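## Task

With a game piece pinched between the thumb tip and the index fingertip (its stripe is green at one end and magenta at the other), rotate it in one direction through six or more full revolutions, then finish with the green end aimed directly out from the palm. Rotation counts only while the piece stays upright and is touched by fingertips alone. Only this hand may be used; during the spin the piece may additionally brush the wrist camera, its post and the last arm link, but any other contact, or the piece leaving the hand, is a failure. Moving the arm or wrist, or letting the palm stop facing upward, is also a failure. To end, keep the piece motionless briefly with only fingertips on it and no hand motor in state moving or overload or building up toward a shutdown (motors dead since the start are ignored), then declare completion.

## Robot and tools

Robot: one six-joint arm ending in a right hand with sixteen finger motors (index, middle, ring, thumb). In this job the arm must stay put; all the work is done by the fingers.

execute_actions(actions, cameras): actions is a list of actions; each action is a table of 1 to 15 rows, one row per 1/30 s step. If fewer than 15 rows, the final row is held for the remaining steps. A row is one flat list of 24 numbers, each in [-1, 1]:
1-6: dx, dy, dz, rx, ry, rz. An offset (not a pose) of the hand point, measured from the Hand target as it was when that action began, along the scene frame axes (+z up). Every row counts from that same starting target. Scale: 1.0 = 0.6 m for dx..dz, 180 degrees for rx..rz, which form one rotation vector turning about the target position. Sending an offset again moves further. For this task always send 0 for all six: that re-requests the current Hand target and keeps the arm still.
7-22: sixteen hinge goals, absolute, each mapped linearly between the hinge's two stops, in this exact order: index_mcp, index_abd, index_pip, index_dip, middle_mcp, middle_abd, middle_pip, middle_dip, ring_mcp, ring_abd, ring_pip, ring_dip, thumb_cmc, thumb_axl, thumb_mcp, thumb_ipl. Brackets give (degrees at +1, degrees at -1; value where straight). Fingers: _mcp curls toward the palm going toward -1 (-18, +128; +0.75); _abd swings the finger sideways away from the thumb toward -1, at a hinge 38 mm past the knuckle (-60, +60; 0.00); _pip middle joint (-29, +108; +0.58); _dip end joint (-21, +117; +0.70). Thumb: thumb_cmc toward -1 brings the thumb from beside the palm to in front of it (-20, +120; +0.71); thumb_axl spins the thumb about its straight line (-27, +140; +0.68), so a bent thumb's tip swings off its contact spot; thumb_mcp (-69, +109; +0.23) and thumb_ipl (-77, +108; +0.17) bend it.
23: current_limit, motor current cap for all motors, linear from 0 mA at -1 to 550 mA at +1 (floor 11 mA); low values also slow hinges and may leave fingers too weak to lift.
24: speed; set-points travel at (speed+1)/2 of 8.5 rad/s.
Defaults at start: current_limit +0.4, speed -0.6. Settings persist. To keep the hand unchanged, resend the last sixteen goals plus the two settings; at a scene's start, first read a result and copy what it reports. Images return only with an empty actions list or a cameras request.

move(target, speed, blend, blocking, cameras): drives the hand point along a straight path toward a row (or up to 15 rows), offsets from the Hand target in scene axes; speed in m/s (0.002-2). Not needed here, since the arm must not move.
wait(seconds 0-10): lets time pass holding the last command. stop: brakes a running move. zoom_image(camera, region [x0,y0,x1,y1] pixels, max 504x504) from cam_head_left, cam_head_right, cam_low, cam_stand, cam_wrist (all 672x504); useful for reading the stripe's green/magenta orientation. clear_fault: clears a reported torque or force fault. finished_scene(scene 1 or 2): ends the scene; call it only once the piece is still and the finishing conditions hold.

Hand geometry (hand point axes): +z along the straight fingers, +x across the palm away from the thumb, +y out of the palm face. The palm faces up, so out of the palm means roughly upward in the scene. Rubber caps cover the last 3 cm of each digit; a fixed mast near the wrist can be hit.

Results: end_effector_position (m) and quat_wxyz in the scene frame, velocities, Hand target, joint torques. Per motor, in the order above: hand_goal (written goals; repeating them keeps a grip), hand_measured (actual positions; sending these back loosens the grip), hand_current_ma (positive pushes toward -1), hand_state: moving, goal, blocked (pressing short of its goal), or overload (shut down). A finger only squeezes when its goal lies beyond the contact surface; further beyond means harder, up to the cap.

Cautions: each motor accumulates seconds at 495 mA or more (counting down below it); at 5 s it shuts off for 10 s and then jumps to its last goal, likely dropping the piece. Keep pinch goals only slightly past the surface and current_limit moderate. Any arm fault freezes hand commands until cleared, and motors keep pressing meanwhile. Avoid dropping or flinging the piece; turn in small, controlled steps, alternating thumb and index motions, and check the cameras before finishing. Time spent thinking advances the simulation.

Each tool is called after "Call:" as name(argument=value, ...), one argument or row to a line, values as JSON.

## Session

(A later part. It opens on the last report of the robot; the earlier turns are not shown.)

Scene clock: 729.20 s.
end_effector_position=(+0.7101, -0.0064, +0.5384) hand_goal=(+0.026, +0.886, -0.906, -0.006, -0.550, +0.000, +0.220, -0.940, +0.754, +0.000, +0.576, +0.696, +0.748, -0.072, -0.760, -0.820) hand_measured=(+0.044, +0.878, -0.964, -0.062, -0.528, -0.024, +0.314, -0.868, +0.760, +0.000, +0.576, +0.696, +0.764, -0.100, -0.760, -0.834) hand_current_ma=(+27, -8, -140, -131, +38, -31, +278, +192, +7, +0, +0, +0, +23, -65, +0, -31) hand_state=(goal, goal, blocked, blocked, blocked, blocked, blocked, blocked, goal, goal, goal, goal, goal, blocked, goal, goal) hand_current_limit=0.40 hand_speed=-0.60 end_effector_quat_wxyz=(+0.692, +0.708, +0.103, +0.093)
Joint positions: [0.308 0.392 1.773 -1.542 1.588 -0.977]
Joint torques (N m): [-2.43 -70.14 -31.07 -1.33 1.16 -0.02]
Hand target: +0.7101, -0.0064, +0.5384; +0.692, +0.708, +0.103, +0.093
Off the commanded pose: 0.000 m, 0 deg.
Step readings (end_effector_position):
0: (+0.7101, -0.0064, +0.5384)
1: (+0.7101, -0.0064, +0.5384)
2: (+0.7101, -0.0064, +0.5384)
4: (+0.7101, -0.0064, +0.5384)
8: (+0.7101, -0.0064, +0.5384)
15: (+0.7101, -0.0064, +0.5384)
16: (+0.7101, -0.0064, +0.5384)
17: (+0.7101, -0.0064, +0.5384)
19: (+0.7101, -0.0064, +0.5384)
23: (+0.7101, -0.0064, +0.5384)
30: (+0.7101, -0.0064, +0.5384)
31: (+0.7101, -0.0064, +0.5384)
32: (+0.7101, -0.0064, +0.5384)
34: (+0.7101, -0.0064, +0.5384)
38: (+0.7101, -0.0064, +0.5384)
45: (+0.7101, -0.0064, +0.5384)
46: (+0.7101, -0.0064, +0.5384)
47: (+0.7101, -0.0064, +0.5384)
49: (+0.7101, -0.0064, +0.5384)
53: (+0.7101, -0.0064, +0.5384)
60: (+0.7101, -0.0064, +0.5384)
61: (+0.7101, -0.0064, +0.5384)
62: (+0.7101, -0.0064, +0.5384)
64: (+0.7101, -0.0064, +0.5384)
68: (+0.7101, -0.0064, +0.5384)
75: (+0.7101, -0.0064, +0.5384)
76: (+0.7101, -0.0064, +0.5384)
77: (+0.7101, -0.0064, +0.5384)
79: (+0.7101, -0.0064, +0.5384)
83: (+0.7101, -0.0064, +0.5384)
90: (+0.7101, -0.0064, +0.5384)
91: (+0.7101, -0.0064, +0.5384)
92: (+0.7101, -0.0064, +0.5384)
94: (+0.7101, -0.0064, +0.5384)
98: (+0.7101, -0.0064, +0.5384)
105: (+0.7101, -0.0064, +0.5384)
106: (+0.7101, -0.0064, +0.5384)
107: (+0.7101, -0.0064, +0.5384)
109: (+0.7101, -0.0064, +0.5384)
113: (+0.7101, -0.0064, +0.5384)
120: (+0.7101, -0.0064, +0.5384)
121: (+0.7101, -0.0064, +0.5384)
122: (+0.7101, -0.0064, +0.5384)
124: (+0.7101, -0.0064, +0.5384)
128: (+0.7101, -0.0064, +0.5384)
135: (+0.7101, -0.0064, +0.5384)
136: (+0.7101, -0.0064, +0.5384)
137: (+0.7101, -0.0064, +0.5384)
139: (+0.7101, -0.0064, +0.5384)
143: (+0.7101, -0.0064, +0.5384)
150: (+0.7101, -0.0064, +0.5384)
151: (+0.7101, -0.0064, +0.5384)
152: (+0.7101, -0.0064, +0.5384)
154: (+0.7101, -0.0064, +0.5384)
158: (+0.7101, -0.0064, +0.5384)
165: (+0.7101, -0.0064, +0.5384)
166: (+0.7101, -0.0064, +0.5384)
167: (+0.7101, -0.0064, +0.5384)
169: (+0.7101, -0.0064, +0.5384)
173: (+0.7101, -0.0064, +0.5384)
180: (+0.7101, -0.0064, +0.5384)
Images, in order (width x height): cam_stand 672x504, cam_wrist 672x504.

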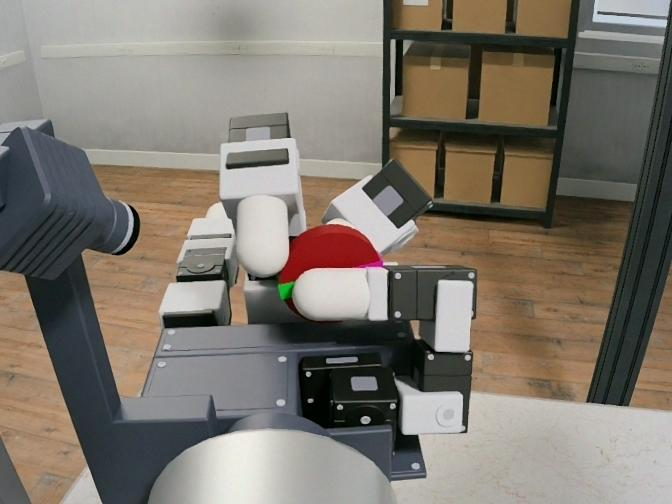

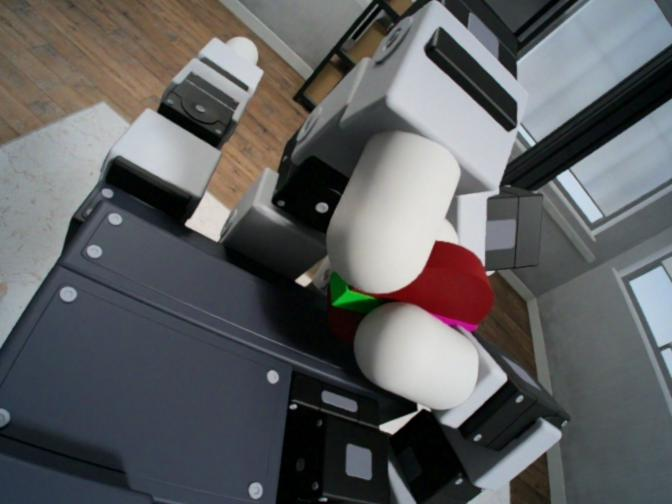

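Call:
execute_actions(
  actions=[
    [[0,0,0,0,0,0,0.026,0.886,-0.906,-0.006,-0.55,-0.2,0.58,-0.55,0.754,0,0.576,0.696,0.748,-0.072,-0.76,-0.82,0.4,-0.6]],
    [[0,0,0,0,0,0,0.026,0.886,-0.906,-0.006,-0.55,0.35,0.56,-0.75,0.754,0,0.576,0.696,0.748,-0.072,-0.76,-0.82,0.4,-0.6]],
    [[0,0,0,0,0,0,0.026,0.886,-0.906,-0.006,-0.55,0.15,0.45,-0.89,0.754,0,0.576,0.696,0.748,-0.072,-0.76,-0.82,0.4,-0.6]],
    [[0,0,0,0,0,0,0.026,0.886,-0.906,-0.006,-0.55,0,0.22,-0.94,0.754,0,0.576,0.696,0.748,-0.072,-0.76,-0.82,0.4,-0.6]],
    [[0,0,0,0,0,0,0.026,0.886,-0.906,-0.006,-0.55,-0.2,0.58,-0.55,0.754,0,0.576,0.696,0.748,-0.072,-0.76,-0.82,0.4,-0.6]],
    [[0,0,0,0,0,0,0.026,0.886,-0.906,-0.006,-0.55,0.35,0.56,-0.75,0.754,0,0.576,0.696,0.748,-0.072,-0.76,-0.82,0.4,-0.6]],
    [[0,0,0,0,0,0,0.026,0.886,-0.906,-0.006,-0.55,0.15,0.45,-0.89,0.754,0,0.576,0.696,0.748,-0.072,-0.76,-0.82,0.4,-0.6]],
    [[0,0,0,0,0,0,0.026,0.886,-0.906,-0.006,-0.55,0,0.22,-0.94,0.754,0,0.576,0.696,0.748,-0.072,-0.76,-0.82,0.4,-0.6]],
    [[0,0,0,0,0,0,0.026,0.886,-0.906,-0.006,-0.55,-0.2,0.58,-0.55,0.754,0,0.576,0.696,0.748,-0.072,-0.76,-0.82,0.4,-0.6]],
    [[0,0,0,0,0,0,0.026,0.886,-0.906,-0.006,-0.55,0.35,0.56,-0.75,0.754,0,0.576,0.696,0.748,-0.072,-0.76,-0.82,0.4,-0.6]],
    [[0,0,0,0,0,0,0.026,0.886,-0.906,-0.006,-0.55,0.15,0.45,-0.89,0.754,0,0.576,0.696,0.748,-0.072,-0.76,-0.82,0.4,-0.6]],
    [[0,0,0,0,0,0,0.026,0.886,-0.906,-0.006,-0.55,0,0.22,-0.94,0.754,0,0.576,0.696,0.748,-0.072,-0.76,-0.82,0.4,-0.6]],
  ],
  cameras=["cam_stand"],
)

Call:
execute_actions(
  actions=[
    [[0,0,0,0,0,0,0.026,0.886,-0.906,-0.006,-0.55,-0.2,0.58,-0.55,0.754,0,0.576,0.696,0.748,-0.072,-0.76,-0.82,0.4,-0.6]],
    [[0,0,0,0,0,0,0.026,0.886,-0.906,-0.006,-0.55,0.35,0.56,-0.75,0.754,0,0.576,0.696,0.748,-0.072,-0.76,-0.82,0.4,-0.6]],
    [[0,0,0,0,0,0,0.026,0.886,-0.906,-0.006,-0.55,0.15,0.45,-0.89,0.754,0,0.576,0.696,0.748,-0.072,-0.76,-0.82,0.4,-0.6]],
    [[0,0,0,0,0,0,0.026,0.886,-0.906,-0.006,-0.55,0,0.22,-0.94,0.754,0,0.576,0.696,0.748,-0.072,-0.76,-0.82,0.4,-0.6]],
    [[0,0,0,0,0,0,0.026,0.886,-0.906,-0.006,-0.55,-0.2,0.58,-0.55,0.754,0,0.576,0.696,0.748,-0.072,-0.76,-0.82,0.4,-0.6]],
    [[0,0,0,0,0,0,0.026,0.886,-0.906,-0.006,-0.55,0.35,0.56,-0.75,0.754,0,0.576,0.696,0.748,-0.072,-0.76,-0.82,0.4,-0.6]],
    [[0,0,0,0,0,0,0.026,0.886,-0.906,-0.006,-0.55,0.15,0.45,-0.89,0.754,0,0.576,0.696,0.748,-0.072,-0.76,-0.82,0.4,-0.6]],
    [[0,0,0,0,0,0,0.026,0.886,-0.906,-0.006,-0.55,0,0.22,-0.94,0.754,0,0.576,0.696,0.748,-0.072,-0.76,-0.82,0.4,-0.6]],
    [[0,0,0,0,0,0,0.026,0.886,-0.906,-0.006,-0.55,-0.2,0.58,-0.55,0.754,0,0.576,0.696,0.748,-0.072,-0.76,-0.82,0.4,-0.6]],
    [[0,0,0,0,0,0,0.026,0.886,-0.906,-0.006,-0.55,0.35,0.56,-0.75,0.754,0,0.576,0.696,0.748,-0.072,-0.76,-0.82,0.4,-0.6]],
    [[0,0,0,0,0,0,0.026,0.886,-0.906,-0.006,-0.55,0.15,0.45,-0.89,0.754,0,0.576,0.696,0.748,-0.072,-0.76,-0.82,0.4,-0.6]],
    [[0,0,0,0,0,0,0.026,0.886,-0.906,-0.006,-0.55,0,0.22,-0.94,0.754,0,0.576,0.696,0.748,-0.072,-0.76,-0.82,0.4,-0.6]],
  ],
  cameras=["cam_stand"],
)

Call:
execute_actions(
  actions=[
    [[0,0,0,0,0,0,0.026,0.886,-0.906,-0.006,-0.55,-0.2,0.58,-0.55,0.754,0,0.576,0.696,0.748,-0.072,-0.76,-0.82,0.4,-0.6]],
    [[0,0,0,0,0,0,0.026,0.886,-0.906,-0.006,-0.55,0.35,0.56,-0.75,0.754,0,0.576,0.696,0.748,-0.072,-0.76,-0.82,0.4,-0.6]],
    [[0,0,0,0,0,0,0.026,0.886,-0.906,-0.006,-0.55,0.15,0.45,-0.89,0.754,0,0.576,0.696,0.748,-0.072,-0.76,-0.82,0.4,-0.6]],
    [[0,0,0,0,0,0,0.026,0.886,-0.906,-0.006,-0.55,0,0.22,-0.94,0.754,0,0.576,0.696,0.748,-0.072,-0.76,-0.82,0.4,-0.6]],
    [[0,0,0,0,0,0,0.026,0.886,-0.906,-0.006,-0.55,-0.2,0.58,-0.55,0.754,0,0.576,0.696,0.748,-0.072,-0.76,-0.82,0.4,-0.6]],
    [[0,0,0,0,0,0,0.026,0.886,-0.906,-0.006,-0.55,0.35,0.56,-0.75,0.754,0,0.576,0.696,0.748,-0.072,-0.76,-0.82,0.4,-0.6]],
    [[0,0,0,0,0,0,0.026,0.886,-0.906,-0.006,-0.55,0.15,0.45,-0.89,0.754,0,0.576,0.696,0.748,-0.072,-0.76,-0.82,0.4,-0.6]],
    [[0,0,0,0,0,0,0.026,0.886,-0.906,-0.006,-0.55,0,0.22,-0.94,0.754,0,0.576,0.696,0.748,-0.072,-0.76,-0.82,0.4,-0.6]],
    [[0,0,0,0,0,0,0.026,0.886,-0.906,-0.006,-0.55,-0.2,0.58,-0.55,0.754,0,0.576,0.696,0.748,-0.072,-0.76,-0.82,0.4,-0.6]],
    [[0,0,0,0,0,0,0.026,0.886,-0.906,-0.006,-0.55,0.35,0.56,-0.75,0.754,0,0.576,0.696,0.748,-0.072,-0.76,-0.82,0.4,-0.6]],
    [[0,0,0,0,0,0,0.026,0.886,-0.906,-0.006,-0.55,0.15,0.45,-0.89,0.754,0,0.576,0.696,0.748,-0.072,-0.76,-0.82,0.4,-0.6]],
    [[0,0,0,0,0,0,0.026,0.886,-0.906,-0.006,-0.55,0,0.22,-0.94,0.754,0,0.576,0.696,0.748,-0.072,-0.76,-0.82,0.4,-0.6]],
  ],
  cameras=["cam_stand","cam_wrist"],
)

Scene clock: 807.73 s.
end_effector_position=(+0.7101, -0.0064, +0.5384) hand_goal=(+0.026, +0.886, -0.906, -0.006, -0.550, +0.000, +0.220, -0.940, +0.754, +0.000, +0.576, +0.696, +0.748, -0.072, -0.760, -0.820) hand_measured=(+0.042, +0.876, -0.966, -0.062, -0.528, -0.024, +0.316, -0.866, +0.760, +0.000, +0.576, +0.696, +0.764, -0.100, -0.760, -0.834) hand_current_ma=(+26, -8, -143, -133, +38, -32, +282, +195, +7, +0, +0, +0, +22, -66, +0, -30) hand_state=(goal, goal, blocked, blocked, blocked, blocked, blocked, blocked, goal, goal, goal, goal, goal, blocked, goal, goal) hand_current_limit=0.40 hand_speed=-0.60 end_effector_quat_wxyz=(+0.692, +0.708, +0.103, +0.093)
Joint positions: [0.308 0.392 1.773 -1.542 1.588 -0.977]
Joint torques (N m): [-2.47 -70.18 -30.96 -1.34 1.16 -0.04]
Hand target: +0.7101, -0.0064, +0.5384; +0.692, +0.708, +0.103, +0.093
Off the commanded pose: 0.000 m, 0 deg.
Step readings (end_effector_position):
0: (+0.7101, -0.0064, +0.5384)
1: (+0.7101, -0.0064, +0.5384)
2: (+0.7101, -0.0064, +0.5384)
4: (+0.7101, -0.0064, +0.5384)
8: (+0.7101, -0.0064, +0.5384)
15: (+0.7101, -0.0064, +0.5384)
16: (+0.7101, -0.0064, +0.5384)
17: (+0.7101, -0.0064, +0.5384)
19: (+0.7101, -0.0064, +0.5384)
23: (+0.7101, -0.0064, +0.5384)
30: (+0.7101, -0.0064, +0.5384)
31: (+0.7101, -0.0064, +0.5384)
32: (+0.7101, -0.0064, +0.5384)
34: (+0.7101, -0.0064, +0.5384)
38: (+0.7101, -0.0064, +0.5384)
45: (+0.7101, -0.0064, +0.5384)
46: (+0.7101, -0.0064, +0.5384)
47: (+0.7101, -0.0064, +0.5384)
49: (+0.7101, -0.0064, +0.5384)
53: (+0.7101, -0.0064, +0.5384)
60: (+0.7101, -0.0064, +0.5384)
61: (+0.7101, -0.0064, +0.5384)
62: (+0.7101, -0.0064, +0.5384)
64: (+0.7101, -0.0064, +0.5384)
68: (+0.7101, -0.0064, +0.5384)
75: (+0.7101, -0.0064, +0.5384)
76: (+0.7101, -0.0064, +0.5384)
77: (+0.7101, -0.0064, +0.5384)
79: (+0.7101, -0.0064, +0.5384)
83: (+0.7101, -0.0064, +0.5384)
90: (+0.7101, -0.0064, +0.5384)
91: (+0.7101, -0.0064, +0.5384)
92: (+0.7101, -0.0064, +0.5384)
94: (+0.7101, -0.0064, +0.5384)
98: (+0.7101, -0.0064, +0.5384)
105: (+0.7101, -0.0064, +0.5384)
106: (+0.7101, -0.0064, +0.5384)
107: (+0.7101, -0.0064, +0.5384)
109: (+0.7101, -0.0064, +0.5384)
113: (+0.7101, -0.0064, +0.5384)
120: (+0.7101, -0.0064, +0.5384)
121: (+0.7101, -0.0064, +0.5384)
122: (+0.7101, -0.0064, +0.5384)
124: (+0.7101, -0.0064, +0.5384)
128: (+0.7101, -0.0064, +0.5384)
135: (+0.7101, -0.0064, +0.5384)
136: (+0.7101, -0.0064, +0.5384)
137: (+0.7101, -0.0064, +0.5384)
139: (+0.7101, -0.0064, +0.5384)
143: (+0.7101, -0.0064, +0.5384)
150: (+0.7101, -0.0064, +0.5384)
151: (+0.7101, -0.0064, +0.5384)
152: (+0.7101, -0.0064, +0.5384)
154: (+0.7101, -0.0064, +0.5384)
158: (+0.7101, -0.0064, +0.5384)
165: (+0.7101, -0.0064, +0.5384)
166: (+0.7101, -0.0064, +0.5384)
167: (+0.7101, -0.0064, +0.5384)
169: (+0.7101, -0.0064, +0.5384)
173: (+0.7101, -0.0064, +0.5384)
180: (+0.7101, -0.0064, +0.5384)
Images, in order (width x height): cam_stand 672x504.

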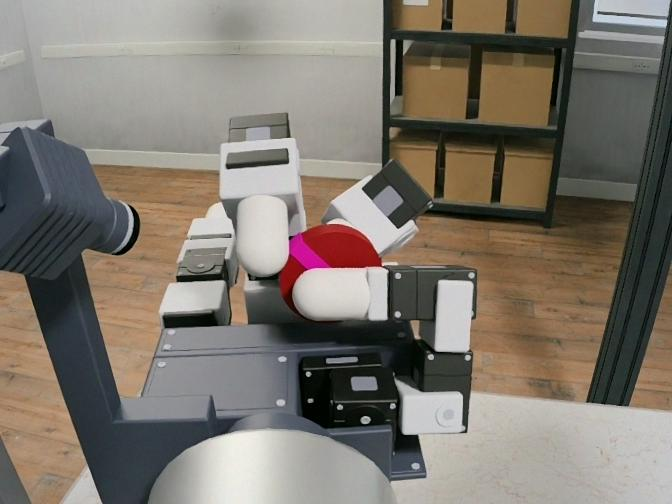

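Scene clock: 813.93 s.
end_effector_position=(+0.7101, -0.0064, +0.5384) hand_goal=(+0.026, +0.886, -0.906, -0.006, -0.550, +0.000, +0.220, -0.940, +0.754, +0.000, +0.576, +0.696, +0.748, -0.072, -0.760, -0.820) hand_measured=(+0.042, +0.876, -0.964, -0.062, -0.528, -0.024, +0.316, -0.866, +0.760, +0.000, +0.576, +0.696, +0.764, -0.100, -0.760, -0.834) hand_current_ma=(+26, -9, -143, -133, +38, -32, +286, +201, +7, +0, +0, +0, +22, -66, +0, -31) hand_state=(goal, goal, blocked, blocked, blocked, blocked, blocked, blocked, goal, goal, goal, goal, goal, blocked, goal, goal) hand_current_limit=0.40 hand_speed=-0.60 end_effector_quat_wxyz=(+0.692, +0.708, +0.103, +0.093)
Joint positions: [0.308 0.392 1.773 -1.542 1.588 -0.977]
Joint torques (N m): [-2.32 -70.1 -31.1 -1.36 1.09 -0.02]
Hand target: +0.7101, -0.0064, +0.5384; +0.692, +0.708, +0.103, +0.093
Off the commanded pose: 0.000 m, 0 deg.
Step readings (end_effector_position):
0: (+0.7101, -0.0064, +0.5384)
1: (+0.7101, -0.0064, +0.5384)
2: (+0.7101, -0.0064, +0.5384)
4: (+0.7101, -0.0064, +0.5384)
8: (+0.7101, -0.0064, +0.5384)
15: (+0.7101, -0.0064, +0.5384)
16: (+0.7101, -0.0064, +0.5384)
17: (+0.7101, -0.0064, +0.5384)
19: (+0.7101, -0.0064, +0.5384)
23: (+0.7101, -0.0064, +0.5384)
30: (+0.7101, -0.0064, +0.5384)
31: (+0.7101, -0.0064, +0.5384)
32: (+0.7101, -0.0064, +0.5384)
34: (+0.7101, -0.0064, +0.5384)
38: (+0.7101, -0.0064, +0.5384)
45: (+0.7101, -0.0064, +0.5384)
46: (+0.7101, -0.0064, +0.5384)
47: (+0.7101, -0.0064, +0.5384)
49: (+0.7101, -0.0064, +0.5384)
53: (+0.7101, -0.0064, +0.5384)
60: (+0.7101, -0.0064, +0.5384)
61: (+0.7101, -0.0064, +0.5384)
62: (+0.7101, -0.0064, +0.5384)
64: (+0.7101, -0.0064, +0.5384)
68: (+0.7101, -0.0064, +0.5384)
75: (+0.7101, -0.0064, +0.5384)
76: (+0.7101, -0.0064, +0.5384)
77: (+0.7101, -0.0064, +0.5384)
79: (+0.7101, -0.0064, +0.5384)
83: (+0.7101, -0.0064, +0.5384)
90: (+0.7101, -0.0064, +0.5384)
91: (+0.7101, -0.0064, +0.5384)
92: (+0.7101, -0.0064, +0.5384)
94: (+0.7101, -0.0064, +0.5384)
98: (+0.7101, -0.0064, +0.5384)
105: (+0.7101, -0.0064, +0.5384)
106: (+0.7101, -0.0064, +0.5384)
107: (+0.7101, -0.0064, +0.5384)
109: (+0.7101, -0.0064, +0.5384)
113: (+0.7101, -0.0064, +0.5384)
120: (+0.7101, -0.0064, +0.5384)
121: (+0.7101, -0.0064, +0.5384)
122: (+0.7101, -0.0064, +0.5384)
124: (+0.7101, -0.0064, +0.5384)
128: (+0.7101, -0.0064, +0.5384)
135: (+0.7101, -0.0064, +0.5384)
136: (+0.7101, -0.0064, +0.5384)
137: (+0.7101, -0.0064, +0.5384)
139: (+0.7101, -0.0064, +0.5384)
143: (+0.7101, -0.0064, +0.5384)
150: (+0.7101, -0.0064, +0.5384)
151: (+0.7101, -0.0064, +0.5384)
152: (+0.7101, -0.0064, +0.5384)
154: (+0.7101, -0.0064, +0.5384)
158: (+0.7101, -0.0064, +0.5384)
165: (+0.7101, -0.0064, +0.5384)
166: (+0.7101, -0.0064, +0.5384)
167: (+0.7101, -0.0064, +0.5384)
169: (+0.7101, -0.0064, +0.5384)
173: (+0.7101, -0.0064, +0.5384)
180: (+0.7101, -0.0064, +0.5384)
Images, in order (width x height): cam_stand 672x504.

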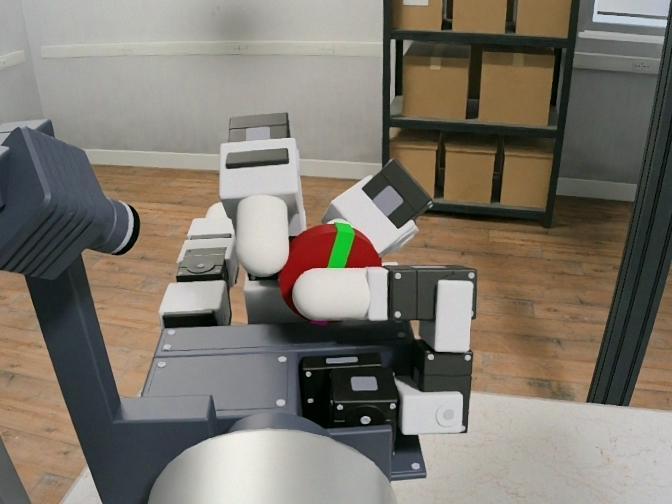

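Scene clock: 820.13 s.
end_effector_position=(+0.7101, -0.0064, +0.5384) hand_goal=(+0.026, +0.886, -0.906, -0.006, -0.550, +0.000, +0.220, -0.940, +0.754, +0.000, +0.576, +0.696, +0.748, -0.072, -0.760, -0.820) hand_measured=(+0.042, +0.876, -0.964, -0.062, -0.528, -0.024, +0.316, -0.866, +0.760, +0.000, +0.576, +0.696, +0.764, -0.100, -0.760, -0.836) hand_current_ma=(+26, -9, -141, -132, +38, -33, +285, +201, +7, +0, +0, +0, +22, -65, +0, -32) hand_state=(goal, goal, blocked, blocked, blocked, blocked, blocked, blocked, goal, goal, goal, goal, goal, blocked, goal, goal) hand_current_limit=0.40 hand_speed=-0.60 end_effector_quat_wxyz=(+0.692, +0.708, +0.103, +0.093)
Joint positions: [0.308 0.392 1.773 -1.542 1.588 -0.977]
Joint torques (N m): [-2.3 -70.2 -30.92 -1.33 1.1 -0.1]
Hand target: +0.7101, -0.0064, +0.5384; +0.692, +0.708, +0.103, +0.093
Off the commanded pose: 0.000 m, 0 deg.
Step readings (end_effector_position):
0: (+0.7101, -0.0064, +0.5384)
1: (+0.7101, -0.0064, +0.5384)
2: (+0.7101, -0.0064, +0.5384)
4: (+0.7101, -0.0064, +0.5384)
8: (+0.7101, -0.0064, +0.5384)
15: (+0.7101, -0.0064, +0.5384)
16: (+0.7101, -0.0064, +0.5384)
17: (+0.7101, -0.0064, +0.5384)
19: (+0.7101, -0.0064, +0.5384)
23: (+0.7101, -0.0064, +0.5384)
30: (+0.7101, -0.0064, +0.5384)
31: (+0.7101, -0.0064, +0.5384)
32: (+0.7101, -0.0064, +0.5384)
34: (+0.7101, -0.0064, +0.5384)
38: (+0.7101, -0.0064, +0.5384)
45: (+0.7101, -0.0064, +0.5384)
46: (+0.7101, -0.0064, +0.5384)
47: (+0.7101, -0.0064, +0.5384)
49: (+0.7101, -0.0064, +0.5384)
53: (+0.7101, -0.0064, +0.5384)
60: (+0.7101, -0.0064, +0.5384)
61: (+0.7101, -0.0064, +0.5384)
62: (+0.7101, -0.0064, +0.5384)
64: (+0.7101, -0.0064, +0.5384)
68: (+0.7101, -0.0064, +0.5384)
75: (+0.7101, -0.0064, +0.5384)
76: (+0.7101, -0.0064, +0.5384)
77: (+0.7101, -0.0064, +0.5384)
79: (+0.7101, -0.0064, +0.5384)
83: (+0.7101, -0.0064, +0.5384)
90: (+0.7101, -0.0064, +0.5384)
91: (+0.7101, -0.0064, +0.5384)
92: (+0.7101, -0.0064, +0.5384)
94: (+0.7101, -0.0064, +0.5384)
98: (+0.7101, -0.0064, +0.5384)
105: (+0.7101, -0.0064, +0.5384)
106: (+0.7101, -0.0064, +0.5384)
107: (+0.7101, -0.0064, +0.5384)
109: (+0.7101, -0.0064, +0.5384)
113: (+0.7101, -0.0064, +0.5384)
120: (+0.7101, -0.0064, +0.5384)
121: (+0.7101, -0.0064, +0.5384)
122: (+0.7101, -0.0064, +0.5384)
124: (+0.7101, -0.0064, +0.5384)
128: (+0.7101, -0.0064, +0.5384)
135: (+0.7101, -0.0064, +0.5384)
136: (+0.7101, -0.0064, +0.5384)
137: (+0.7101, -0.0064, +0.5384)
139: (+0.7101, -0.0064, +0.5384)
143: (+0.7101, -0.0064, +0.5384)
150: (+0.7101, -0.0064, +0.5384)
151: (+0.7101, -0.0064, +0.5384)
152: (+0.7101, -0.0064, +0.5384)
154: (+0.7101, -0.0064, +0.5384)
158: (+0.7101, -0.0064, +0.5384)
165: (+0.7101, -0.0064, +0.5384)
166: (+0.7101, -0.0064, +0.5384)
167: (+0.7101, -0.0064, +0.5384)
169: (+0.7101, -0.0064, +0.5384)
173: (+0.7101, -0.0064, +0.5384)
180: (+0.7101, -0.0064, +0.5384)
Images, in order (width x height): cam_stand 672x504, cam_wrist 672x504.

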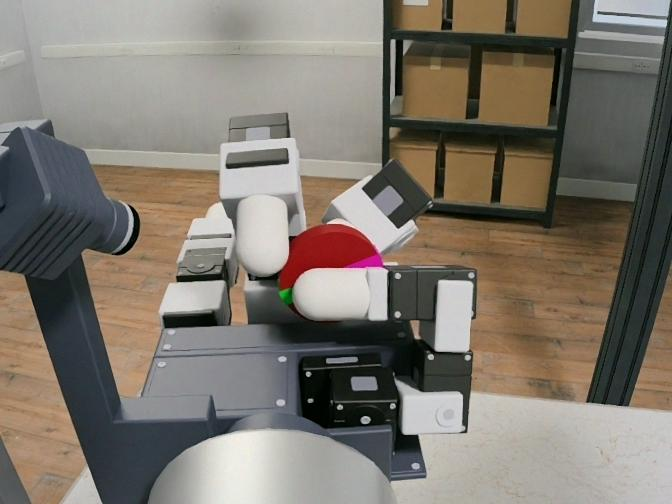

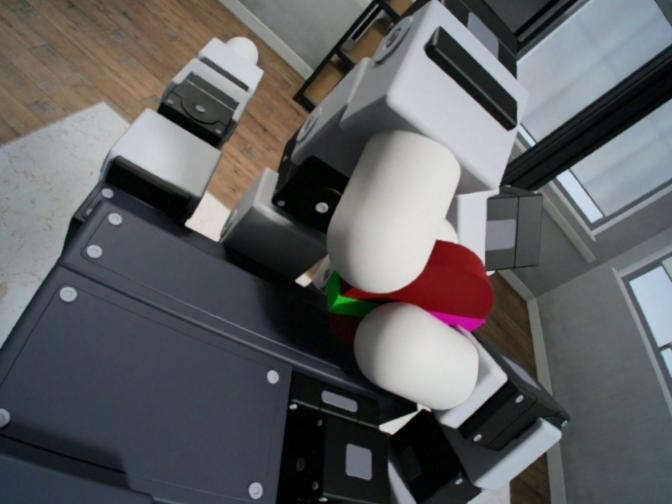

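Call:
execute_actions(
  actions=[
    [[0,0,0,0,0,0,0.026,0.886,-0.906,-0.006,-0.55,-0.2,0.58,-0.55,0.754,0,0.576,0.696,0.748,-0.072,-0.76,-0.82,0.4,-0.6]],
    [[0,0,0,0,0,0,0.026,0.886,-0.906,-0.006,-0.55,0.35,0.56,-0.75,0.754,0,0.576,0.696,0.748,-0.072,-0.76,-0.82,0.4,-0.6]],
    [[0,0,0,0,0,0,0.026,0.886,-0.906,-0.006,-0.55,0.15,0.45,-0.89,0.754,0,0.576,0.696,0.748,-0.072,-0.76,-0.82,0.4,-0.6]],
    [[0,0,0,0,0,0,0.026,0.886,-0.906,-0.006,-0.55,0,0.22,-0.94,0.754,0,0.576,0.696,0.748,-0.072,-0.76,-0.82,0.4,-0.6]],
    [[0,0,0,0,0,0,0.026,0.886,-0.906,-0.006,-0.55,-0.2,0.58,-0.55,0.754,0,0.576,0.696,0.748,-0.072,-0.76,-0.82,0.4,-0.6]],
    [[0,0,0,0,0,0,0.026,0.886,-0.906,-0.006,-0.55,0.35,0.56,-0.75,0.754,0,0.576,0.696,0.748,-0.072,-0.76,-0.82,0.4,-0.6]],
    [[0,0,0,0,0,0,0.026,0.886,-0.906,-0.006,-0.55,0.15,0.45,-0.89,0.754,0,0.576,0.696,0.748,-0.072,-0.76,-0.82,0.4,-0.6]],
    [[0,0,0,0,0,0,0.026,0.886,-0.906,-0.006,-0.55,0,0.22,-0.94,0.754,0,0.576,0.696,0.748,-0.072,-0.76,-0.82,0.4,-0.6]],
    [[0,0,0,0,0,0,0.026,0.886,-0.906,-0.006,-0.55,-0.2,0.58,-0.55,0.754,0,0.576,0.696,0.748,-0.072,-0.76,-0.82,0.4,-0.6]],
    [[0,0,0,0,0,0,0.026,0.886,-0.906,-0.006,-0.55,0.35,0.56,-0.75,0.754,0,0.576,0.696,0.748,-0.072,-0.76,-0.82,0.4,-0.6]],
    [[0,0,0,0,0,0,0.026,0.886,-0.906,-0.006,-0.55,0.15,0.45,-0.89,0.754,0,0.576,0.696,0.748,-0.072,-0.76,-0.82,0.4,-0.6]],
    [[0,0,0,0,0,0,0.026,0.886,-0.906,-0.006,-0.55,0,0.22,-0.94,0.754,0,0.576,0.696,0.748,-0.072,-0.76,-0.82,0.4,-0.6]],
  ],
  cameras=["cam_stand"],
)

Call:
execute_actions(
  actions=[
    [[0,0,0,0,0,0,0.026,0.886,-0.906,-0.006,-0.55,-0.2,0.58,-0.55,0.754,0,0.576,0.696,0.748,-0.072,-0.76,-0.82,0.4,-0.6]],
    [[0,0,0,0,0,0,0.026,0.886,-0.906,-0.006,-0.55,0.35,0.56,-0.75,0.754,0,0.576,0.696,0.748,-0.072,-0.76,-0.82,0.4,-0.6]],
    [[0,0,0,0,0,0,0.026,0.886,-0.906,-0.006,-0.55,0.15,0.45,-0.89,0.754,0,0.576,0.696,0.748,-0.072,-0.76,-0.82,0.4,-0.6]],
    [[0,0,0,0,0,0,0.026,0.886,-0.906,-0.006,-0.55,0,0.22,-0.94,0.754,0,0.576,0.696,0.748,-0.072,-0.76,-0.82,0.4,-0.6]],
    [[0,0,0,0,0,0,0.026,0.886,-0.906,-0.006,-0.55,-0.2,0.58,-0.55,0.754,0,0.576,0.696,0.748,-0.072,-0.76,-0.82,0.4,-0.6]],
    [[0,0,0,0,0,0,0.026,0.886,-0.906,-0.006,-0.55,0.35,0.56,-0.75,0.754,0,0.576,0.696,0.748,-0.072,-0.76,-0.82,0.4,-0.6]],
    [[0,0,0,0,0,0,0.026,0.886,-0.906,-0.006,-0.55,0.15,0.45,-0.89,0.754,0,0.576,0.696,0.748,-0.072,-0.76,-0.82,0.4,-0.6]],
    [[0,0,0,0,0,0,0.026,0.886,-0.906,-0.006,-0.55,0,0.22,-0.94,0.754,0,0.576,0.696,0.748,-0.072,-0.76,-0.82,0.4,-0.6]],
    [[0,0,0,0,0,0,0.026,0.886,-0.906,-0.006,-0.55,-0.2,0.58,-0.55,0.754,0,0.576,0.696,0.748,-0.072,-0.76,-0.82,0.4,-0.6]],
    [[0,0,0,0,0,0,0.026,0.886,-0.906,-0.006,-0.55,0.35,0.56,-0.75,0.754,0,0.576,0.696,0.748,-0.072,-0.76,-0.82,0.4,-0.6]],
    [[0,0,0,0,0,0,0.026,0.886,-0.906,-0.006,-0.55,0.15,0.45,-0.89,0.754,0,0.576,0.696,0.748,-0.072,-0.76,-0.82,0.4,-0.6]],
    [[0,0,0,0,0,0,0.026,0.886,-0.906,-0.006,-0.55,0,0.22,-0.94,0.754,0,0.576,0.696,0.748,-0.072,-0.76,-0.82,0.4,-0.6]],
  ],
  cameras=["cam_stand"],
)

Call:
execute_actions(
  actions=[
    [[0,0,0,0,0,0,0.026,0.886,-0.906,-0.006,-0.55,-0.2,0.58,-0.55,0.754,0,0.576,0.696,0.748,-0.072,-0.76,-0.82,0.4,-0.6]],
    [[0,0,0,0,0,0,0.026,0.886,-0.906,-0.006,-0.55,0.35,0.56,-0.75,0.754,0,0.576,0.696,0.748,-0.072,-0.76,-0.82,0.4,-0.6]],
    [[0,0,0,0,0,0,0.026,0.886,-0.906,-0.006,-0.55,0.15,0.45,-0.89,0.754,0,0.576,0.696,0.748,-0.072,-0.76,-0.82,0.4,-0.6]],
    [[0,0,0,0,0,0,0.026,0.886,-0.906,-0.006,-0.55,0,0.22,-0.94,0.754,0,0.576,0.696,0.748,-0.072,-0.76,-0.82,0.4,-0.6]],
    [[0,0,0,0,0,0,0.026,0.886,-0.906,-0.006,-0.55,-0.2,0.58,-0.55,0.754,0,0.576,0.696,0.748,-0.072,-0.76,-0.82,0.4,-0.6]],
    [[0,0,0,0,0,0,0.026,0.886,-0.906,-0.006,-0.55,0.35,0.56,-0.75,0.754,0,0.576,0.696,0.748,-0.072,-0.76,-0.82,0.4,-0.6]],
    [[0,0,0,0,0,0,0.026,0.886,-0.906,-0.006,-0.55,0.15,0.45,-0.89,0.754,0,0.576,0.696,0.748,-0.072,-0.76,-0.82,0.4,-0.6]],
    [[0,0,0,0,0,0,0.026,0.886,-0.906,-0.006,-0.55,0,0.22,-0.94,0.754,0,0.576,0.696,0.748,-0.072,-0.76,-0.82,0.4,-0.6]],
    [[0,0,0,0,0,0,0.026,0.886,-0.906,-0.006,-0.55,-0.2,0.58,-0.55,0.754,0,0.576,0.696,0.748,-0.072,-0.76,-0.82,0.4,-0.6]],
    [[0,0,0,0,0,0,0.026,0.886,-0.906,-0.006,-0.55,0.35,0.56,-0.75,0.754,0,0.576,0.696,0.748,-0.072,-0.76,-0.82,0.4,-0.6]],
    [[0,0,0,0,0,0,0.026,0.886,-0.906,-0.006,-0.55,0.15,0.45,-0.89,0.754,0,0.576,0.696,0.748,-0.072,-0.76,-0.82,0.4,-0.6]],
    [[0,0,0,0,0,0,0.026,0.886,-0.906,-0.006,-0.55,0,0.22,-0.94,0.754,0,0.576,0.696,0.748,-0.072,-0.76,-0.82,0.4,-0.6]],
  ],
  cameras=["cam_stand"],
)

Call:
execute_actions(
  actions=[
    [[0,0,0,0,0,0,0.026,0.886,-0.906,-0.006,-0.55,-0.2,0.58,-0.55,0.754,0,0.576,0.696,0.748,-0.072,-0.76,-0.82,0.4,-0.6]],
    [[0,0,0,0,0,0,0.026,0.886,-0.906,-0.006,-0.55,0.35,0.56,-0.75,0.754,0,0.576,0.696,0.748,-0.072,-0.76,-0.82,0.4,-0.6]],
    [[0,0,0,0,0,0,0.026,0.886,-0.906,-0.006,-0.55,0.15,0.45,-0.89,0.754,0,0.576,0.696,0.748,-0.072,-0.76,-0.82,0.4,-0.6]],
    [[0,0,0,0,0,0,0.026,0.886,-0.906,-0.006,-0.55,0,0.22,-0.94,0.754,0,0.576,0.696,0.748,-0.072,-0.76,-0.82,0.4,-0.6]],
    [[0,0,0,0,0,0,0.026,0.886,-0.906,-0.006,-0.55,-0.2,0.58,-0.55,0.754,0,0.576,0.696,0.748,-0.072,-0.76,-0.82,0.4,-0.6]],
    [[0,0,0,0,0,0,0.026,0.886,-0.906,-0.006,-0.55,0.35,0.56,-0.75,0.754,0,0.576,0.696,0.748,-0.072,-0.76,-0.82,0.4,-0.6]],
    [[0,0,0,0,0,0,0.026,0.886,-0.906,-0.006,-0.55,0.15,0.45,-0.89,0.754,0,0.576,0.696,0.748,-0.072,-0.76,-0.82,0.4,-0.6]],
    [[0,0,0,0,0,0,0.026,0.886,-0.906,-0.006,-0.55,0,0.22,-0.94,0.754,0,0.576,0.696,0.748,-0.072,-0.76,-0.82,0.4,-0.6]],
    [[0,0,0,0,0,0,0.026,0.886,-0.906,-0.006,-0.55,-0.2,0.58,-0.55,0.754,0,0.576,0.696,0.748,-0.072,-0.76,-0.82,0.4,-0.6]],
    [[0,0,0,0,0,0,0.026,0.886,-0.906,-0.006,-0.55,0.35,0.56,-0.75,0.754,0,0.576,0.696,0.748,-0.072,-0.76,-0.82,0.4,-0.6]],
    [[0,0,0,0,0,0,0.026,0.886,-0.906,-0.006,-0.55,0.15,0.45,-0.89,0.754,0,0.576,0.696,0.748,-0.072,-0.76,-0.82,0.4,-0.6]],
    [[0,0,0,0,0,0,0.026,0.886,-0.906,-0.006,-0.55,0,0.22,-0.94,0.754,0,0.576,0.696,0.748,-0.072,-0.76,-0.82,0.4,-0.6]],
  ],
  cameras=["cam_stand","cam_wrist"],
)

Scene clock: 892.33 s.
end_effector_position=(+0.7101, -0.0064, +0.5384) hand_goal=(+0.026, +0.886, -0.906, -0.006, -0.550, +0.000, +0.220, -0.940, +0.754, +0.000, +0.576, +0.696, +0.748, -0.072, -0.760, -0.820) hand_measured=(+0.042, +0.876, -0.964, -0.062, -0.528, -0.024, +0.316, -0.866, +0.760, +0.000, +0.576, +0.696, +0.764, -0.100, -0.760, -0.836) hand_current_ma=(+27, -8, -140, -132, +38, -32, +284, +199, +7, +0, +0, +0, +22, -65, +0, -32) hand_state=(goal, goal, blocked, blocked, blocked, blocked, blocked, blocked, goal, goal, goal, goal, goal, blocked, goal, goal) hand_current_limit=0.40 hand_speed=-0.60 end_effector_quat_wxyz=(+0.692, +0.708, +0.103, +0.093)
Joint positions: [0.308 0.392 1.773 -1.542 1.588 -0.977]
Joint torques (N m): [-2.5 -69.89 -30.99 -1.33 1.09 -0.01]
Hand target: +0.7101, -0.0064, +0.5384; +0.692, +0.708, +0.103, +0.093
Off the commanded pose: 0.000 m, 0 deg.
Step readings (end_effector_position):
0: (+0.7101, -0.0064, +0.5384)
1: (+0.7101, -0.0064, +0.5384)
2: (+0.7101, -0.0064, +0.5384)
4: (+0.7101, -0.0064, +0.5384)
8: (+0.7101, -0.0064, +0.5384)
15: (+0.7101, -0.0064, +0.5384)
16: (+0.7101, -0.0064, +0.5384)
17: (+0.7101, -0.0064, +0.5384)
19: (+0.7101, -0.0064, +0.5384)
23: (+0.7101, -0.0064, +0.5384)
30: (+0.7101, -0.0064, +0.5384)
31: (+0.7101, -0.0064, +0.5384)
32: (+0.7101, -0.0064, +0.5384)
34: (+0.7101, -0.0064, +0.5384)
38: (+0.7101, -0.0064, +0.5384)
45: (+0.7101, -0.0064, +0.5384)
46: (+0.7101, -0.0064, +0.5384)
47: (+0.7101, -0.0064, +0.5384)
49: (+0.7101, -0.0064, +0.5384)
53: (+0.7101, -0.0064, +0.5384)
60: (+0.7101, -0.0064, +0.5384)
61: (+0.7101, -0.0064, +0.5384)
62: (+0.7101, -0.0064, +0.5384)
64: (+0.7101, -0.0064, +0.5384)
68: (+0.7101, -0.0064, +0.5384)
75: (+0.7101, -0.0064, +0.5384)
76: (+0.7101, -0.0064, +0.5384)
77: (+0.7101, -0.0064, +0.5384)
79: (+0.7101, -0.0064, +0.5384)
83: (+0.7101, -0.0064, +0.5384)
90: (+0.7101, -0.0064, +0.5384)
91: (+0.7101, -0.0064, +0.5384)
92: (+0.7101, -0.0064, +0.5384)
94: (+0.7101, -0.0064, +0.5384)
98: (+0.7101, -0.0064, +0.5384)
105: (+0.7101, -0.0064, +0.5384)
106: (+0.7101, -0.0064, +0.5384)
107: (+0.7101, -0.0064, +0.5384)
109: (+0.7101, -0.0064, +0.5384)
113: (+0.7101, -0.0064, +0.5384)
120: (+0.7101, -0.0064, +0.5384)
121: (+0.7101, -0.0064, +0.5384)
122: (+0.7101, -0.0064, +0.5384)
124: (+0.7101, -0.0064, +0.5384)
128: (+0.7101, -0.0064, +0.5384)
135: (+0.7101, -0.0064, +0.5384)
136: (+0.7101, -0.0064, +0.5384)
137: (+0.7101, -0.0064, +0.5384)
139: (+0.7101, -0.0064, +0.5384)
143: (+0.7101, -0.0064, +0.5384)
150: (+0.7101, -0.0064, +0.5384)
151: (+0.7101, -0.0064, +0.5384)
152: (+0.7101, -0.0064, +0.5384)
154: (+0.7101, -0.0064, +0.5384)
158: (+0.7101, -0.0064, +0.5384)
165: (+0.7101, -0.0064, +0.5384)
166: (+0.7101, -0.0064, +0.5384)
167: (+0.7101, -0.0064, +0.5384)
169: (+0.7101, -0.0064, +0.5384)
173: (+0.7101, -0.0064, +0.5384)
180: (+0.7101, -0.0064, +0.5384)
Images, in order (width x height): cam_stand 672x504.

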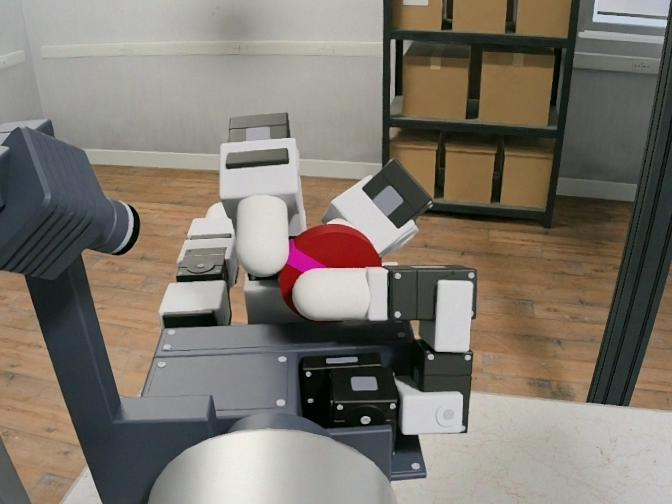

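Scene clock: 898.53 s.
end_effector_position=(+0.7101, -0.0064, +0.5384) hand_goal=(+0.026, +0.886, -0.906, -0.006, -0.550, +0.000, +0.220, -0.940, +0.754, +0.000, +0.576, +0.696, +0.748, -0.072, -0.760, -0.820) hand_measured=(+0.042, +0.878, -0.964, -0.062, -0.528, -0.024, +0.316, -0.866, +0.760, +0.000, +0.576, +0.696, +0.764, -0.100, -0.760, -0.836) hand_current_ma=(+26, -8, -141, -132, +38, -32, +282, +198, +7, +0, +0, +0, +22, -65, +0, -32) hand_state=(goal, goal, blocked, blocked, blocked, blocked, blocked, blocked, goal, goal, goal, goal, goal, blocked, goal, goal) hand_current_limit=0.40 hand_speed=-0.60 end_effector_quat_wxyz=(+0.692, +0.708, +0.103, +0.093)
Joint positions: [0.308 0.392 1.773 -1.542 1.588 -0.977]
Joint torques (N m): [-2.41 -70.21 -31.04 -1.37 1.12 -0.08]
Hand target: +0.7101, -0.0064, +0.5384; +0.692, +0.708, +0.103, +0.093
Off the commanded pose: 0.000 m, 0 deg.
Step readings (end_effector_position):
0: (+0.7101, -0.0064, +0.5384)
1: (+0.7101, -0.0064, +0.5384)
2: (+0.7101, -0.0064, +0.5384)
4: (+0.7101, -0.0064, +0.5384)
8: (+0.7101, -0.0064, +0.5384)
15: (+0.7101, -0.0064, +0.5384)
16: (+0.7101, -0.0064, +0.5384)
17: (+0.7101, -0.0064, +0.5384)
19: (+0.7101, -0.0064, +0.5384)
23: (+0.7101, -0.0064, +0.5384)
30: (+0.7101, -0.0064, +0.5384)
31: (+0.7101, -0.0064, +0.5384)
32: (+0.7101, -0.0064, +0.5384)
34: (+0.7101, -0.0064, +0.5384)
38: (+0.7101, -0.0064, +0.5384)
45: (+0.7101, -0.0064, +0.5384)
46: (+0.7101, -0.0064, +0.5384)
47: (+0.7101, -0.0064, +0.5384)
49: (+0.7101, -0.0064, +0.5384)
53: (+0.7101, -0.0064, +0.5384)
60: (+0.7101, -0.0064, +0.5384)
61: (+0.7101, -0.0064, +0.5384)
62: (+0.7101, -0.0064, +0.5384)
64: (+0.7101, -0.0064, +0.5384)
68: (+0.7101, -0.0064, +0.5384)
75: (+0.7101, -0.0064, +0.5384)
76: (+0.7101, -0.0064, +0.5384)
77: (+0.7101, -0.0064, +0.5384)
79: (+0.7101, -0.0064, +0.5384)
83: (+0.7101, -0.0064, +0.5384)
90: (+0.7101, -0.0064, +0.5384)
91: (+0.7101, -0.0064, +0.5384)
92: (+0.7101, -0.0064, +0.5384)
94: (+0.7101, -0.0064, +0.5384)
98: (+0.7101, -0.0064, +0.5384)
105: (+0.7101, -0.0064, +0.5384)
106: (+0.7101, -0.0064, +0.5384)
107: (+0.7101, -0.0064, +0.5384)
109: (+0.7101, -0.0064, +0.5384)
113: (+0.7101, -0.0064, +0.5384)
120: (+0.7101, -0.0064, +0.5384)
121: (+0.7101, -0.0064, +0.5384)
122: (+0.7101, -0.0064, +0.5384)
124: (+0.7101, -0.0064, +0.5384)
128: (+0.7101, -0.0064, +0.5384)
135: (+0.7101, -0.0064, +0.5384)
136: (+0.7101, -0.0064, +0.5384)
137: (+0.7101, -0.0064, +0.5384)
139: (+0.7101, -0.0064, +0.5384)
143: (+0.7101, -0.0064, +0.5384)
150: (+0.7101, -0.0064, +0.5384)
151: (+0.7101, -0.0064, +0.5384)
152: (+0.7101, -0.0064, +0.5384)
154: (+0.7101, -0.0064, +0.5384)
158: (+0.7101, -0.0064, +0.5384)
165: (+0.7101, -0.0064, +0.5384)
166: (+0.7101, -0.0064, +0.5384)
167: (+0.7101, -0.0064, +0.5384)
169: (+0.7101, -0.0064, +0.5384)
173: (+0.7101, -0.0064, +0.5384)
180: (+0.7101, -0.0064, +0.5384)
Images, in order (width x height): cam_stand 672x504.

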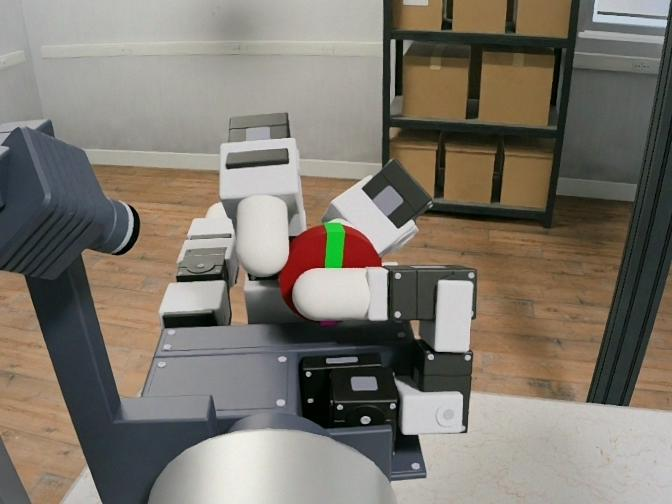

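Scene clock: 904.73 s.
end_effector_position=(+0.7101, -0.0064, +0.5384) hand_goal=(+0.026, +0.886, -0.906, -0.006, -0.550, +0.000, +0.220, -0.940, +0.754, +0.000, +0.576, +0.696, +0.748, -0.072, -0.760, -0.820) hand_measured=(+0.042, +0.876, -0.964, -0.062, -0.528, -0.024, +0.316, -0.866, +0.760, +0.000, +0.576, +0.696, +0.764, -0.100, -0.760, -0.834) hand_current_ma=(+26, -8, -142, -132, +38, -32, +283, +198, +7, +0, +0, +0, +22, -65, +0, -31) hand_state=(goal, goal, blocked, blocked, blocked, blocked, blocked, blocked, goal, goal, goal, goal, goal, blocked, goal, goal) hand_current_limit=0.40 hand_speed=-0.60 end_effector_quat_wxyz=(+0.692, +0.708, +0.103, +0.093)
Joint positions: [0.308 0.392 1.773 -1.542 1.588 -0.977]
Joint torques (N m): [-2.46 -69.85 -30.89 -1.34 1.17 -0.04]
Hand target: +0.7101, -0.0064, +0.5384; +0.692, +0.708, +0.103, +0.093
Off the commanded pose: 0.000 m, 0 deg.
Step readings (end_effector_position):
0: (+0.7101, -0.0064, +0.5384)
1: (+0.7101, -0.0064, +0.5384)
2: (+0.7101, -0.0064, +0.5384)
4: (+0.7101, -0.0064, +0.5384)
8: (+0.7101, -0.0064, +0.5384)
15: (+0.7101, -0.0064, +0.5384)
16: (+0.7101, -0.0064, +0.5384)
17: (+0.7101, -0.0064, +0.5384)
19: (+0.7101, -0.0064, +0.5384)
23: (+0.7101, -0.0064, +0.5384)
30: (+0.7101, -0.0064, +0.5384)
31: (+0.7101, -0.0064, +0.5384)
32: (+0.7101, -0.0064, +0.5384)
34: (+0.7101, -0.0064, +0.5384)
38: (+0.7101, -0.0064, +0.5384)
45: (+0.7101, -0.0064, +0.5384)
46: (+0.7101, -0.0064, +0.5384)
47: (+0.7101, -0.0064, +0.5384)
49: (+0.7101, -0.0064, +0.5384)
53: (+0.7101, -0.0064, +0.5384)
60: (+0.7101, -0.0064, +0.5384)
61: (+0.7101, -0.0064, +0.5384)
62: (+0.7101, -0.0064, +0.5384)
64: (+0.7101, -0.0064, +0.5384)
68: (+0.7101, -0.0064, +0.5384)
75: (+0.7101, -0.0064, +0.5384)
76: (+0.7101, -0.0064, +0.5384)
77: (+0.7101, -0.0064, +0.5384)
79: (+0.7101, -0.0064, +0.5384)
83: (+0.7101, -0.0064, +0.5384)
90: (+0.7101, -0.0064, +0.5384)
91: (+0.7101, -0.0064, +0.5384)
92: (+0.7101, -0.0064, +0.5384)
94: (+0.7101, -0.0064, +0.5384)
98: (+0.7101, -0.0064, +0.5384)
105: (+0.7101, -0.0064, +0.5384)
106: (+0.7101, -0.0064, +0.5384)
107: (+0.7101, -0.0064, +0.5384)
109: (+0.7101, -0.0064, +0.5384)
113: (+0.7101, -0.0064, +0.5384)
120: (+0.7101, -0.0064, +0.5384)
121: (+0.7101, -0.0064, +0.5384)
122: (+0.7101, -0.0064, +0.5384)
124: (+0.7101, -0.0064, +0.5384)
128: (+0.7101, -0.0064, +0.5384)
135: (+0.7101, -0.0064, +0.5384)
136: (+0.7101, -0.0064, +0.5384)
137: (+0.7101, -0.0064, +0.5384)
139: (+0.7101, -0.0064, +0.5384)
143: (+0.7101, -0.0064, +0.5384)
150: (+0.7101, -0.0064, +0.5384)
151: (+0.7101, -0.0064, +0.5384)
152: (+0.7101, -0.0064, +0.5384)
154: (+0.7101, -0.0064, +0.5384)
158: (+0.7101, -0.0064, +0.5384)
165: (+0.7101, -0.0064, +0.5384)
166: (+0.7101, -0.0064, +0.5384)
167: (+0.7101, -0.0064, +0.5384)
169: (+0.7101, -0.0064, +0.5384)
173: (+0.7101, -0.0064, +0.5384)
180: (+0.7101, -0.0064, +0.5384)
Images, in order (width x height): cam_stand 672x504.

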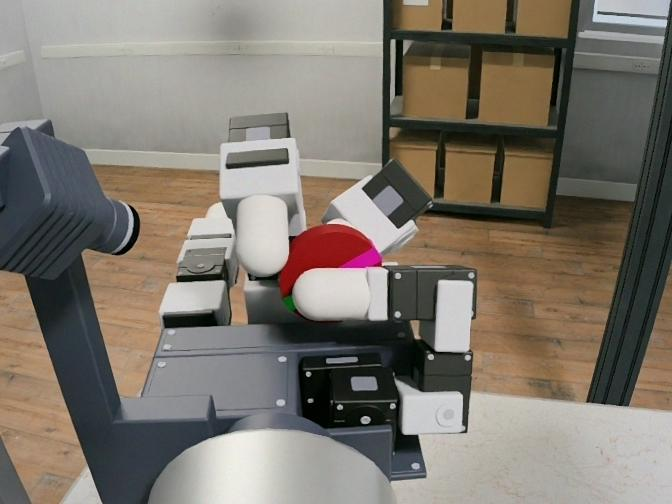

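Scene clock: 910.93 s.
end_effector_position=(+0.7101, -0.0064, +0.5384) hand_goal=(+0.026, +0.886, -0.906, -0.006, -0.550, +0.000, +0.220, -0.940, +0.754, +0.000, +0.576, +0.696, +0.748, -0.072, -0.760, -0.820) hand_measured=(+0.042, +0.876, -0.964, -0.062, -0.528, -0.024, +0.316, -0.866, +0.760, +0.000, +0.576, +0.696, +0.764, -0.100, -0.760, -0.834) hand_current_ma=(+26, -8, -142, -132, +38, -32, +283, +199, +7, +0, +0, +0, +22, -66, +0, -31) hand_state=(goal, goal, blocked, blocked, blocked, blocked, blocked, blocked, goal, goal, goal, goal, goal, blocked, goal, goal) hand_current_limit=0.40 hand_speed=-0.60 end_effector_quat_wxyz=(+0.692, +0.708, +0.103, +0.093)
Joint positions: [0.308 0.392 1.773 -1.542 1.588 -0.977]
Joint torques (N m): [-2.5 -70.13 -30.97 -1.31 1.11 -0.07]
Hand target: +0.7101, -0.0064, +0.5384; +0.692, +0.708, +0.103, +0.093
Off the commanded pose: 0.000 m, 0 deg.
Step readings (end_effector_position):
0: (+0.7101, -0.0064, +0.5384)
1: (+0.7101, -0.0064, +0.5384)
2: (+0.7101, -0.0064, +0.5384)
4: (+0.7101, -0.0064, +0.5384)
8: (+0.7101, -0.0064, +0.5384)
15: (+0.7101, -0.0064, +0.5384)
16: (+0.7101, -0.0064, +0.5384)
17: (+0.7101, -0.0064, +0.5384)
19: (+0.7101, -0.0064, +0.5384)
23: (+0.7101, -0.0064, +0.5384)
30: (+0.7101, -0.0064, +0.5384)
31: (+0.7101, -0.0064, +0.5384)
32: (+0.7101, -0.0064, +0.5384)
34: (+0.7101, -0.0064, +0.5384)
38: (+0.7101, -0.0064, +0.5384)
45: (+0.7101, -0.0064, +0.5384)
46: (+0.7101, -0.0064, +0.5384)
47: (+0.7101, -0.0064, +0.5384)
49: (+0.7101, -0.0064, +0.5384)
53: (+0.7101, -0.0064, +0.5384)
60: (+0.7101, -0.0064, +0.5384)
61: (+0.7101, -0.0064, +0.5384)
62: (+0.7101, -0.0064, +0.5384)
64: (+0.7101, -0.0064, +0.5384)
68: (+0.7101, -0.0064, +0.5384)
75: (+0.7101, -0.0064, +0.5384)
76: (+0.7101, -0.0064, +0.5384)
77: (+0.7101, -0.0064, +0.5384)
79: (+0.7101, -0.0064, +0.5384)
83: (+0.7101, -0.0064, +0.5384)
90: (+0.7101, -0.0064, +0.5384)
91: (+0.7101, -0.0064, +0.5384)
92: (+0.7101, -0.0064, +0.5384)
94: (+0.7101, -0.0064, +0.5384)
98: (+0.7101, -0.0064, +0.5384)
105: (+0.7101, -0.0064, +0.5384)
106: (+0.7101, -0.0064, +0.5384)
107: (+0.7101, -0.0064, +0.5384)
109: (+0.7101, -0.0064, +0.5384)
113: (+0.7101, -0.0064, +0.5384)
120: (+0.7101, -0.0064, +0.5384)
121: (+0.7101, -0.0064, +0.5384)
122: (+0.7101, -0.0064, +0.5384)
124: (+0.7101, -0.0064, +0.5384)
128: (+0.7101, -0.0064, +0.5384)
135: (+0.7101, -0.0064, +0.5384)
136: (+0.7101, -0.0064, +0.5384)
137: (+0.7101, -0.0064, +0.5384)
139: (+0.7101, -0.0064, +0.5384)
143: (+0.7101, -0.0064, +0.5384)
150: (+0.7101, -0.0064, +0.5384)
151: (+0.7101, -0.0064, +0.5384)
152: (+0.7101, -0.0064, +0.5384)
154: (+0.7101, -0.0064, +0.5384)
158: (+0.7101, -0.0064, +0.5384)
165: (+0.7101, -0.0064, +0.5384)
166: (+0.7101, -0.0064, +0.5384)
167: (+0.7101, -0.0064, +0.5384)
169: (+0.7101, -0.0064, +0.5384)
173: (+0.7101, -0.0064, +0.5384)
180: (+0.7101, -0.0064, +0.5384)
Images, in order (width x height): cam_stand 672x504, cam_wrist 672x504.

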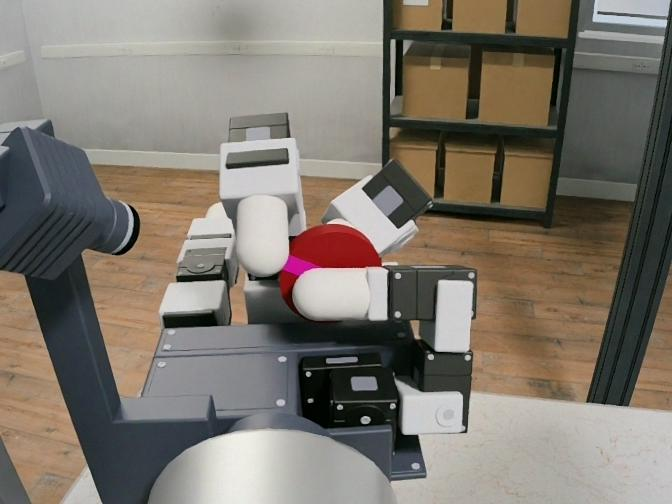

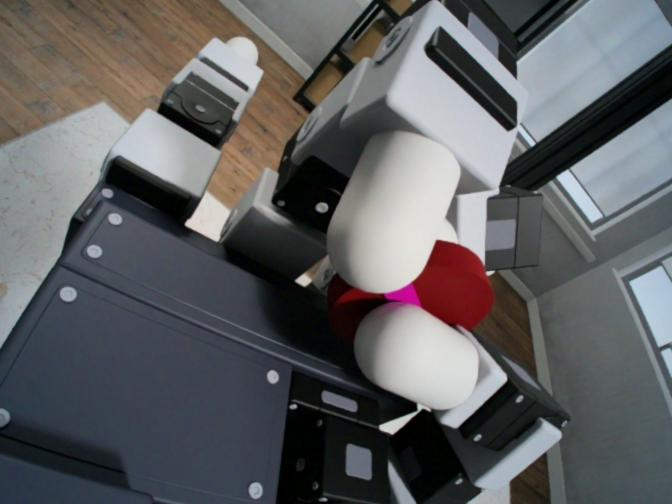

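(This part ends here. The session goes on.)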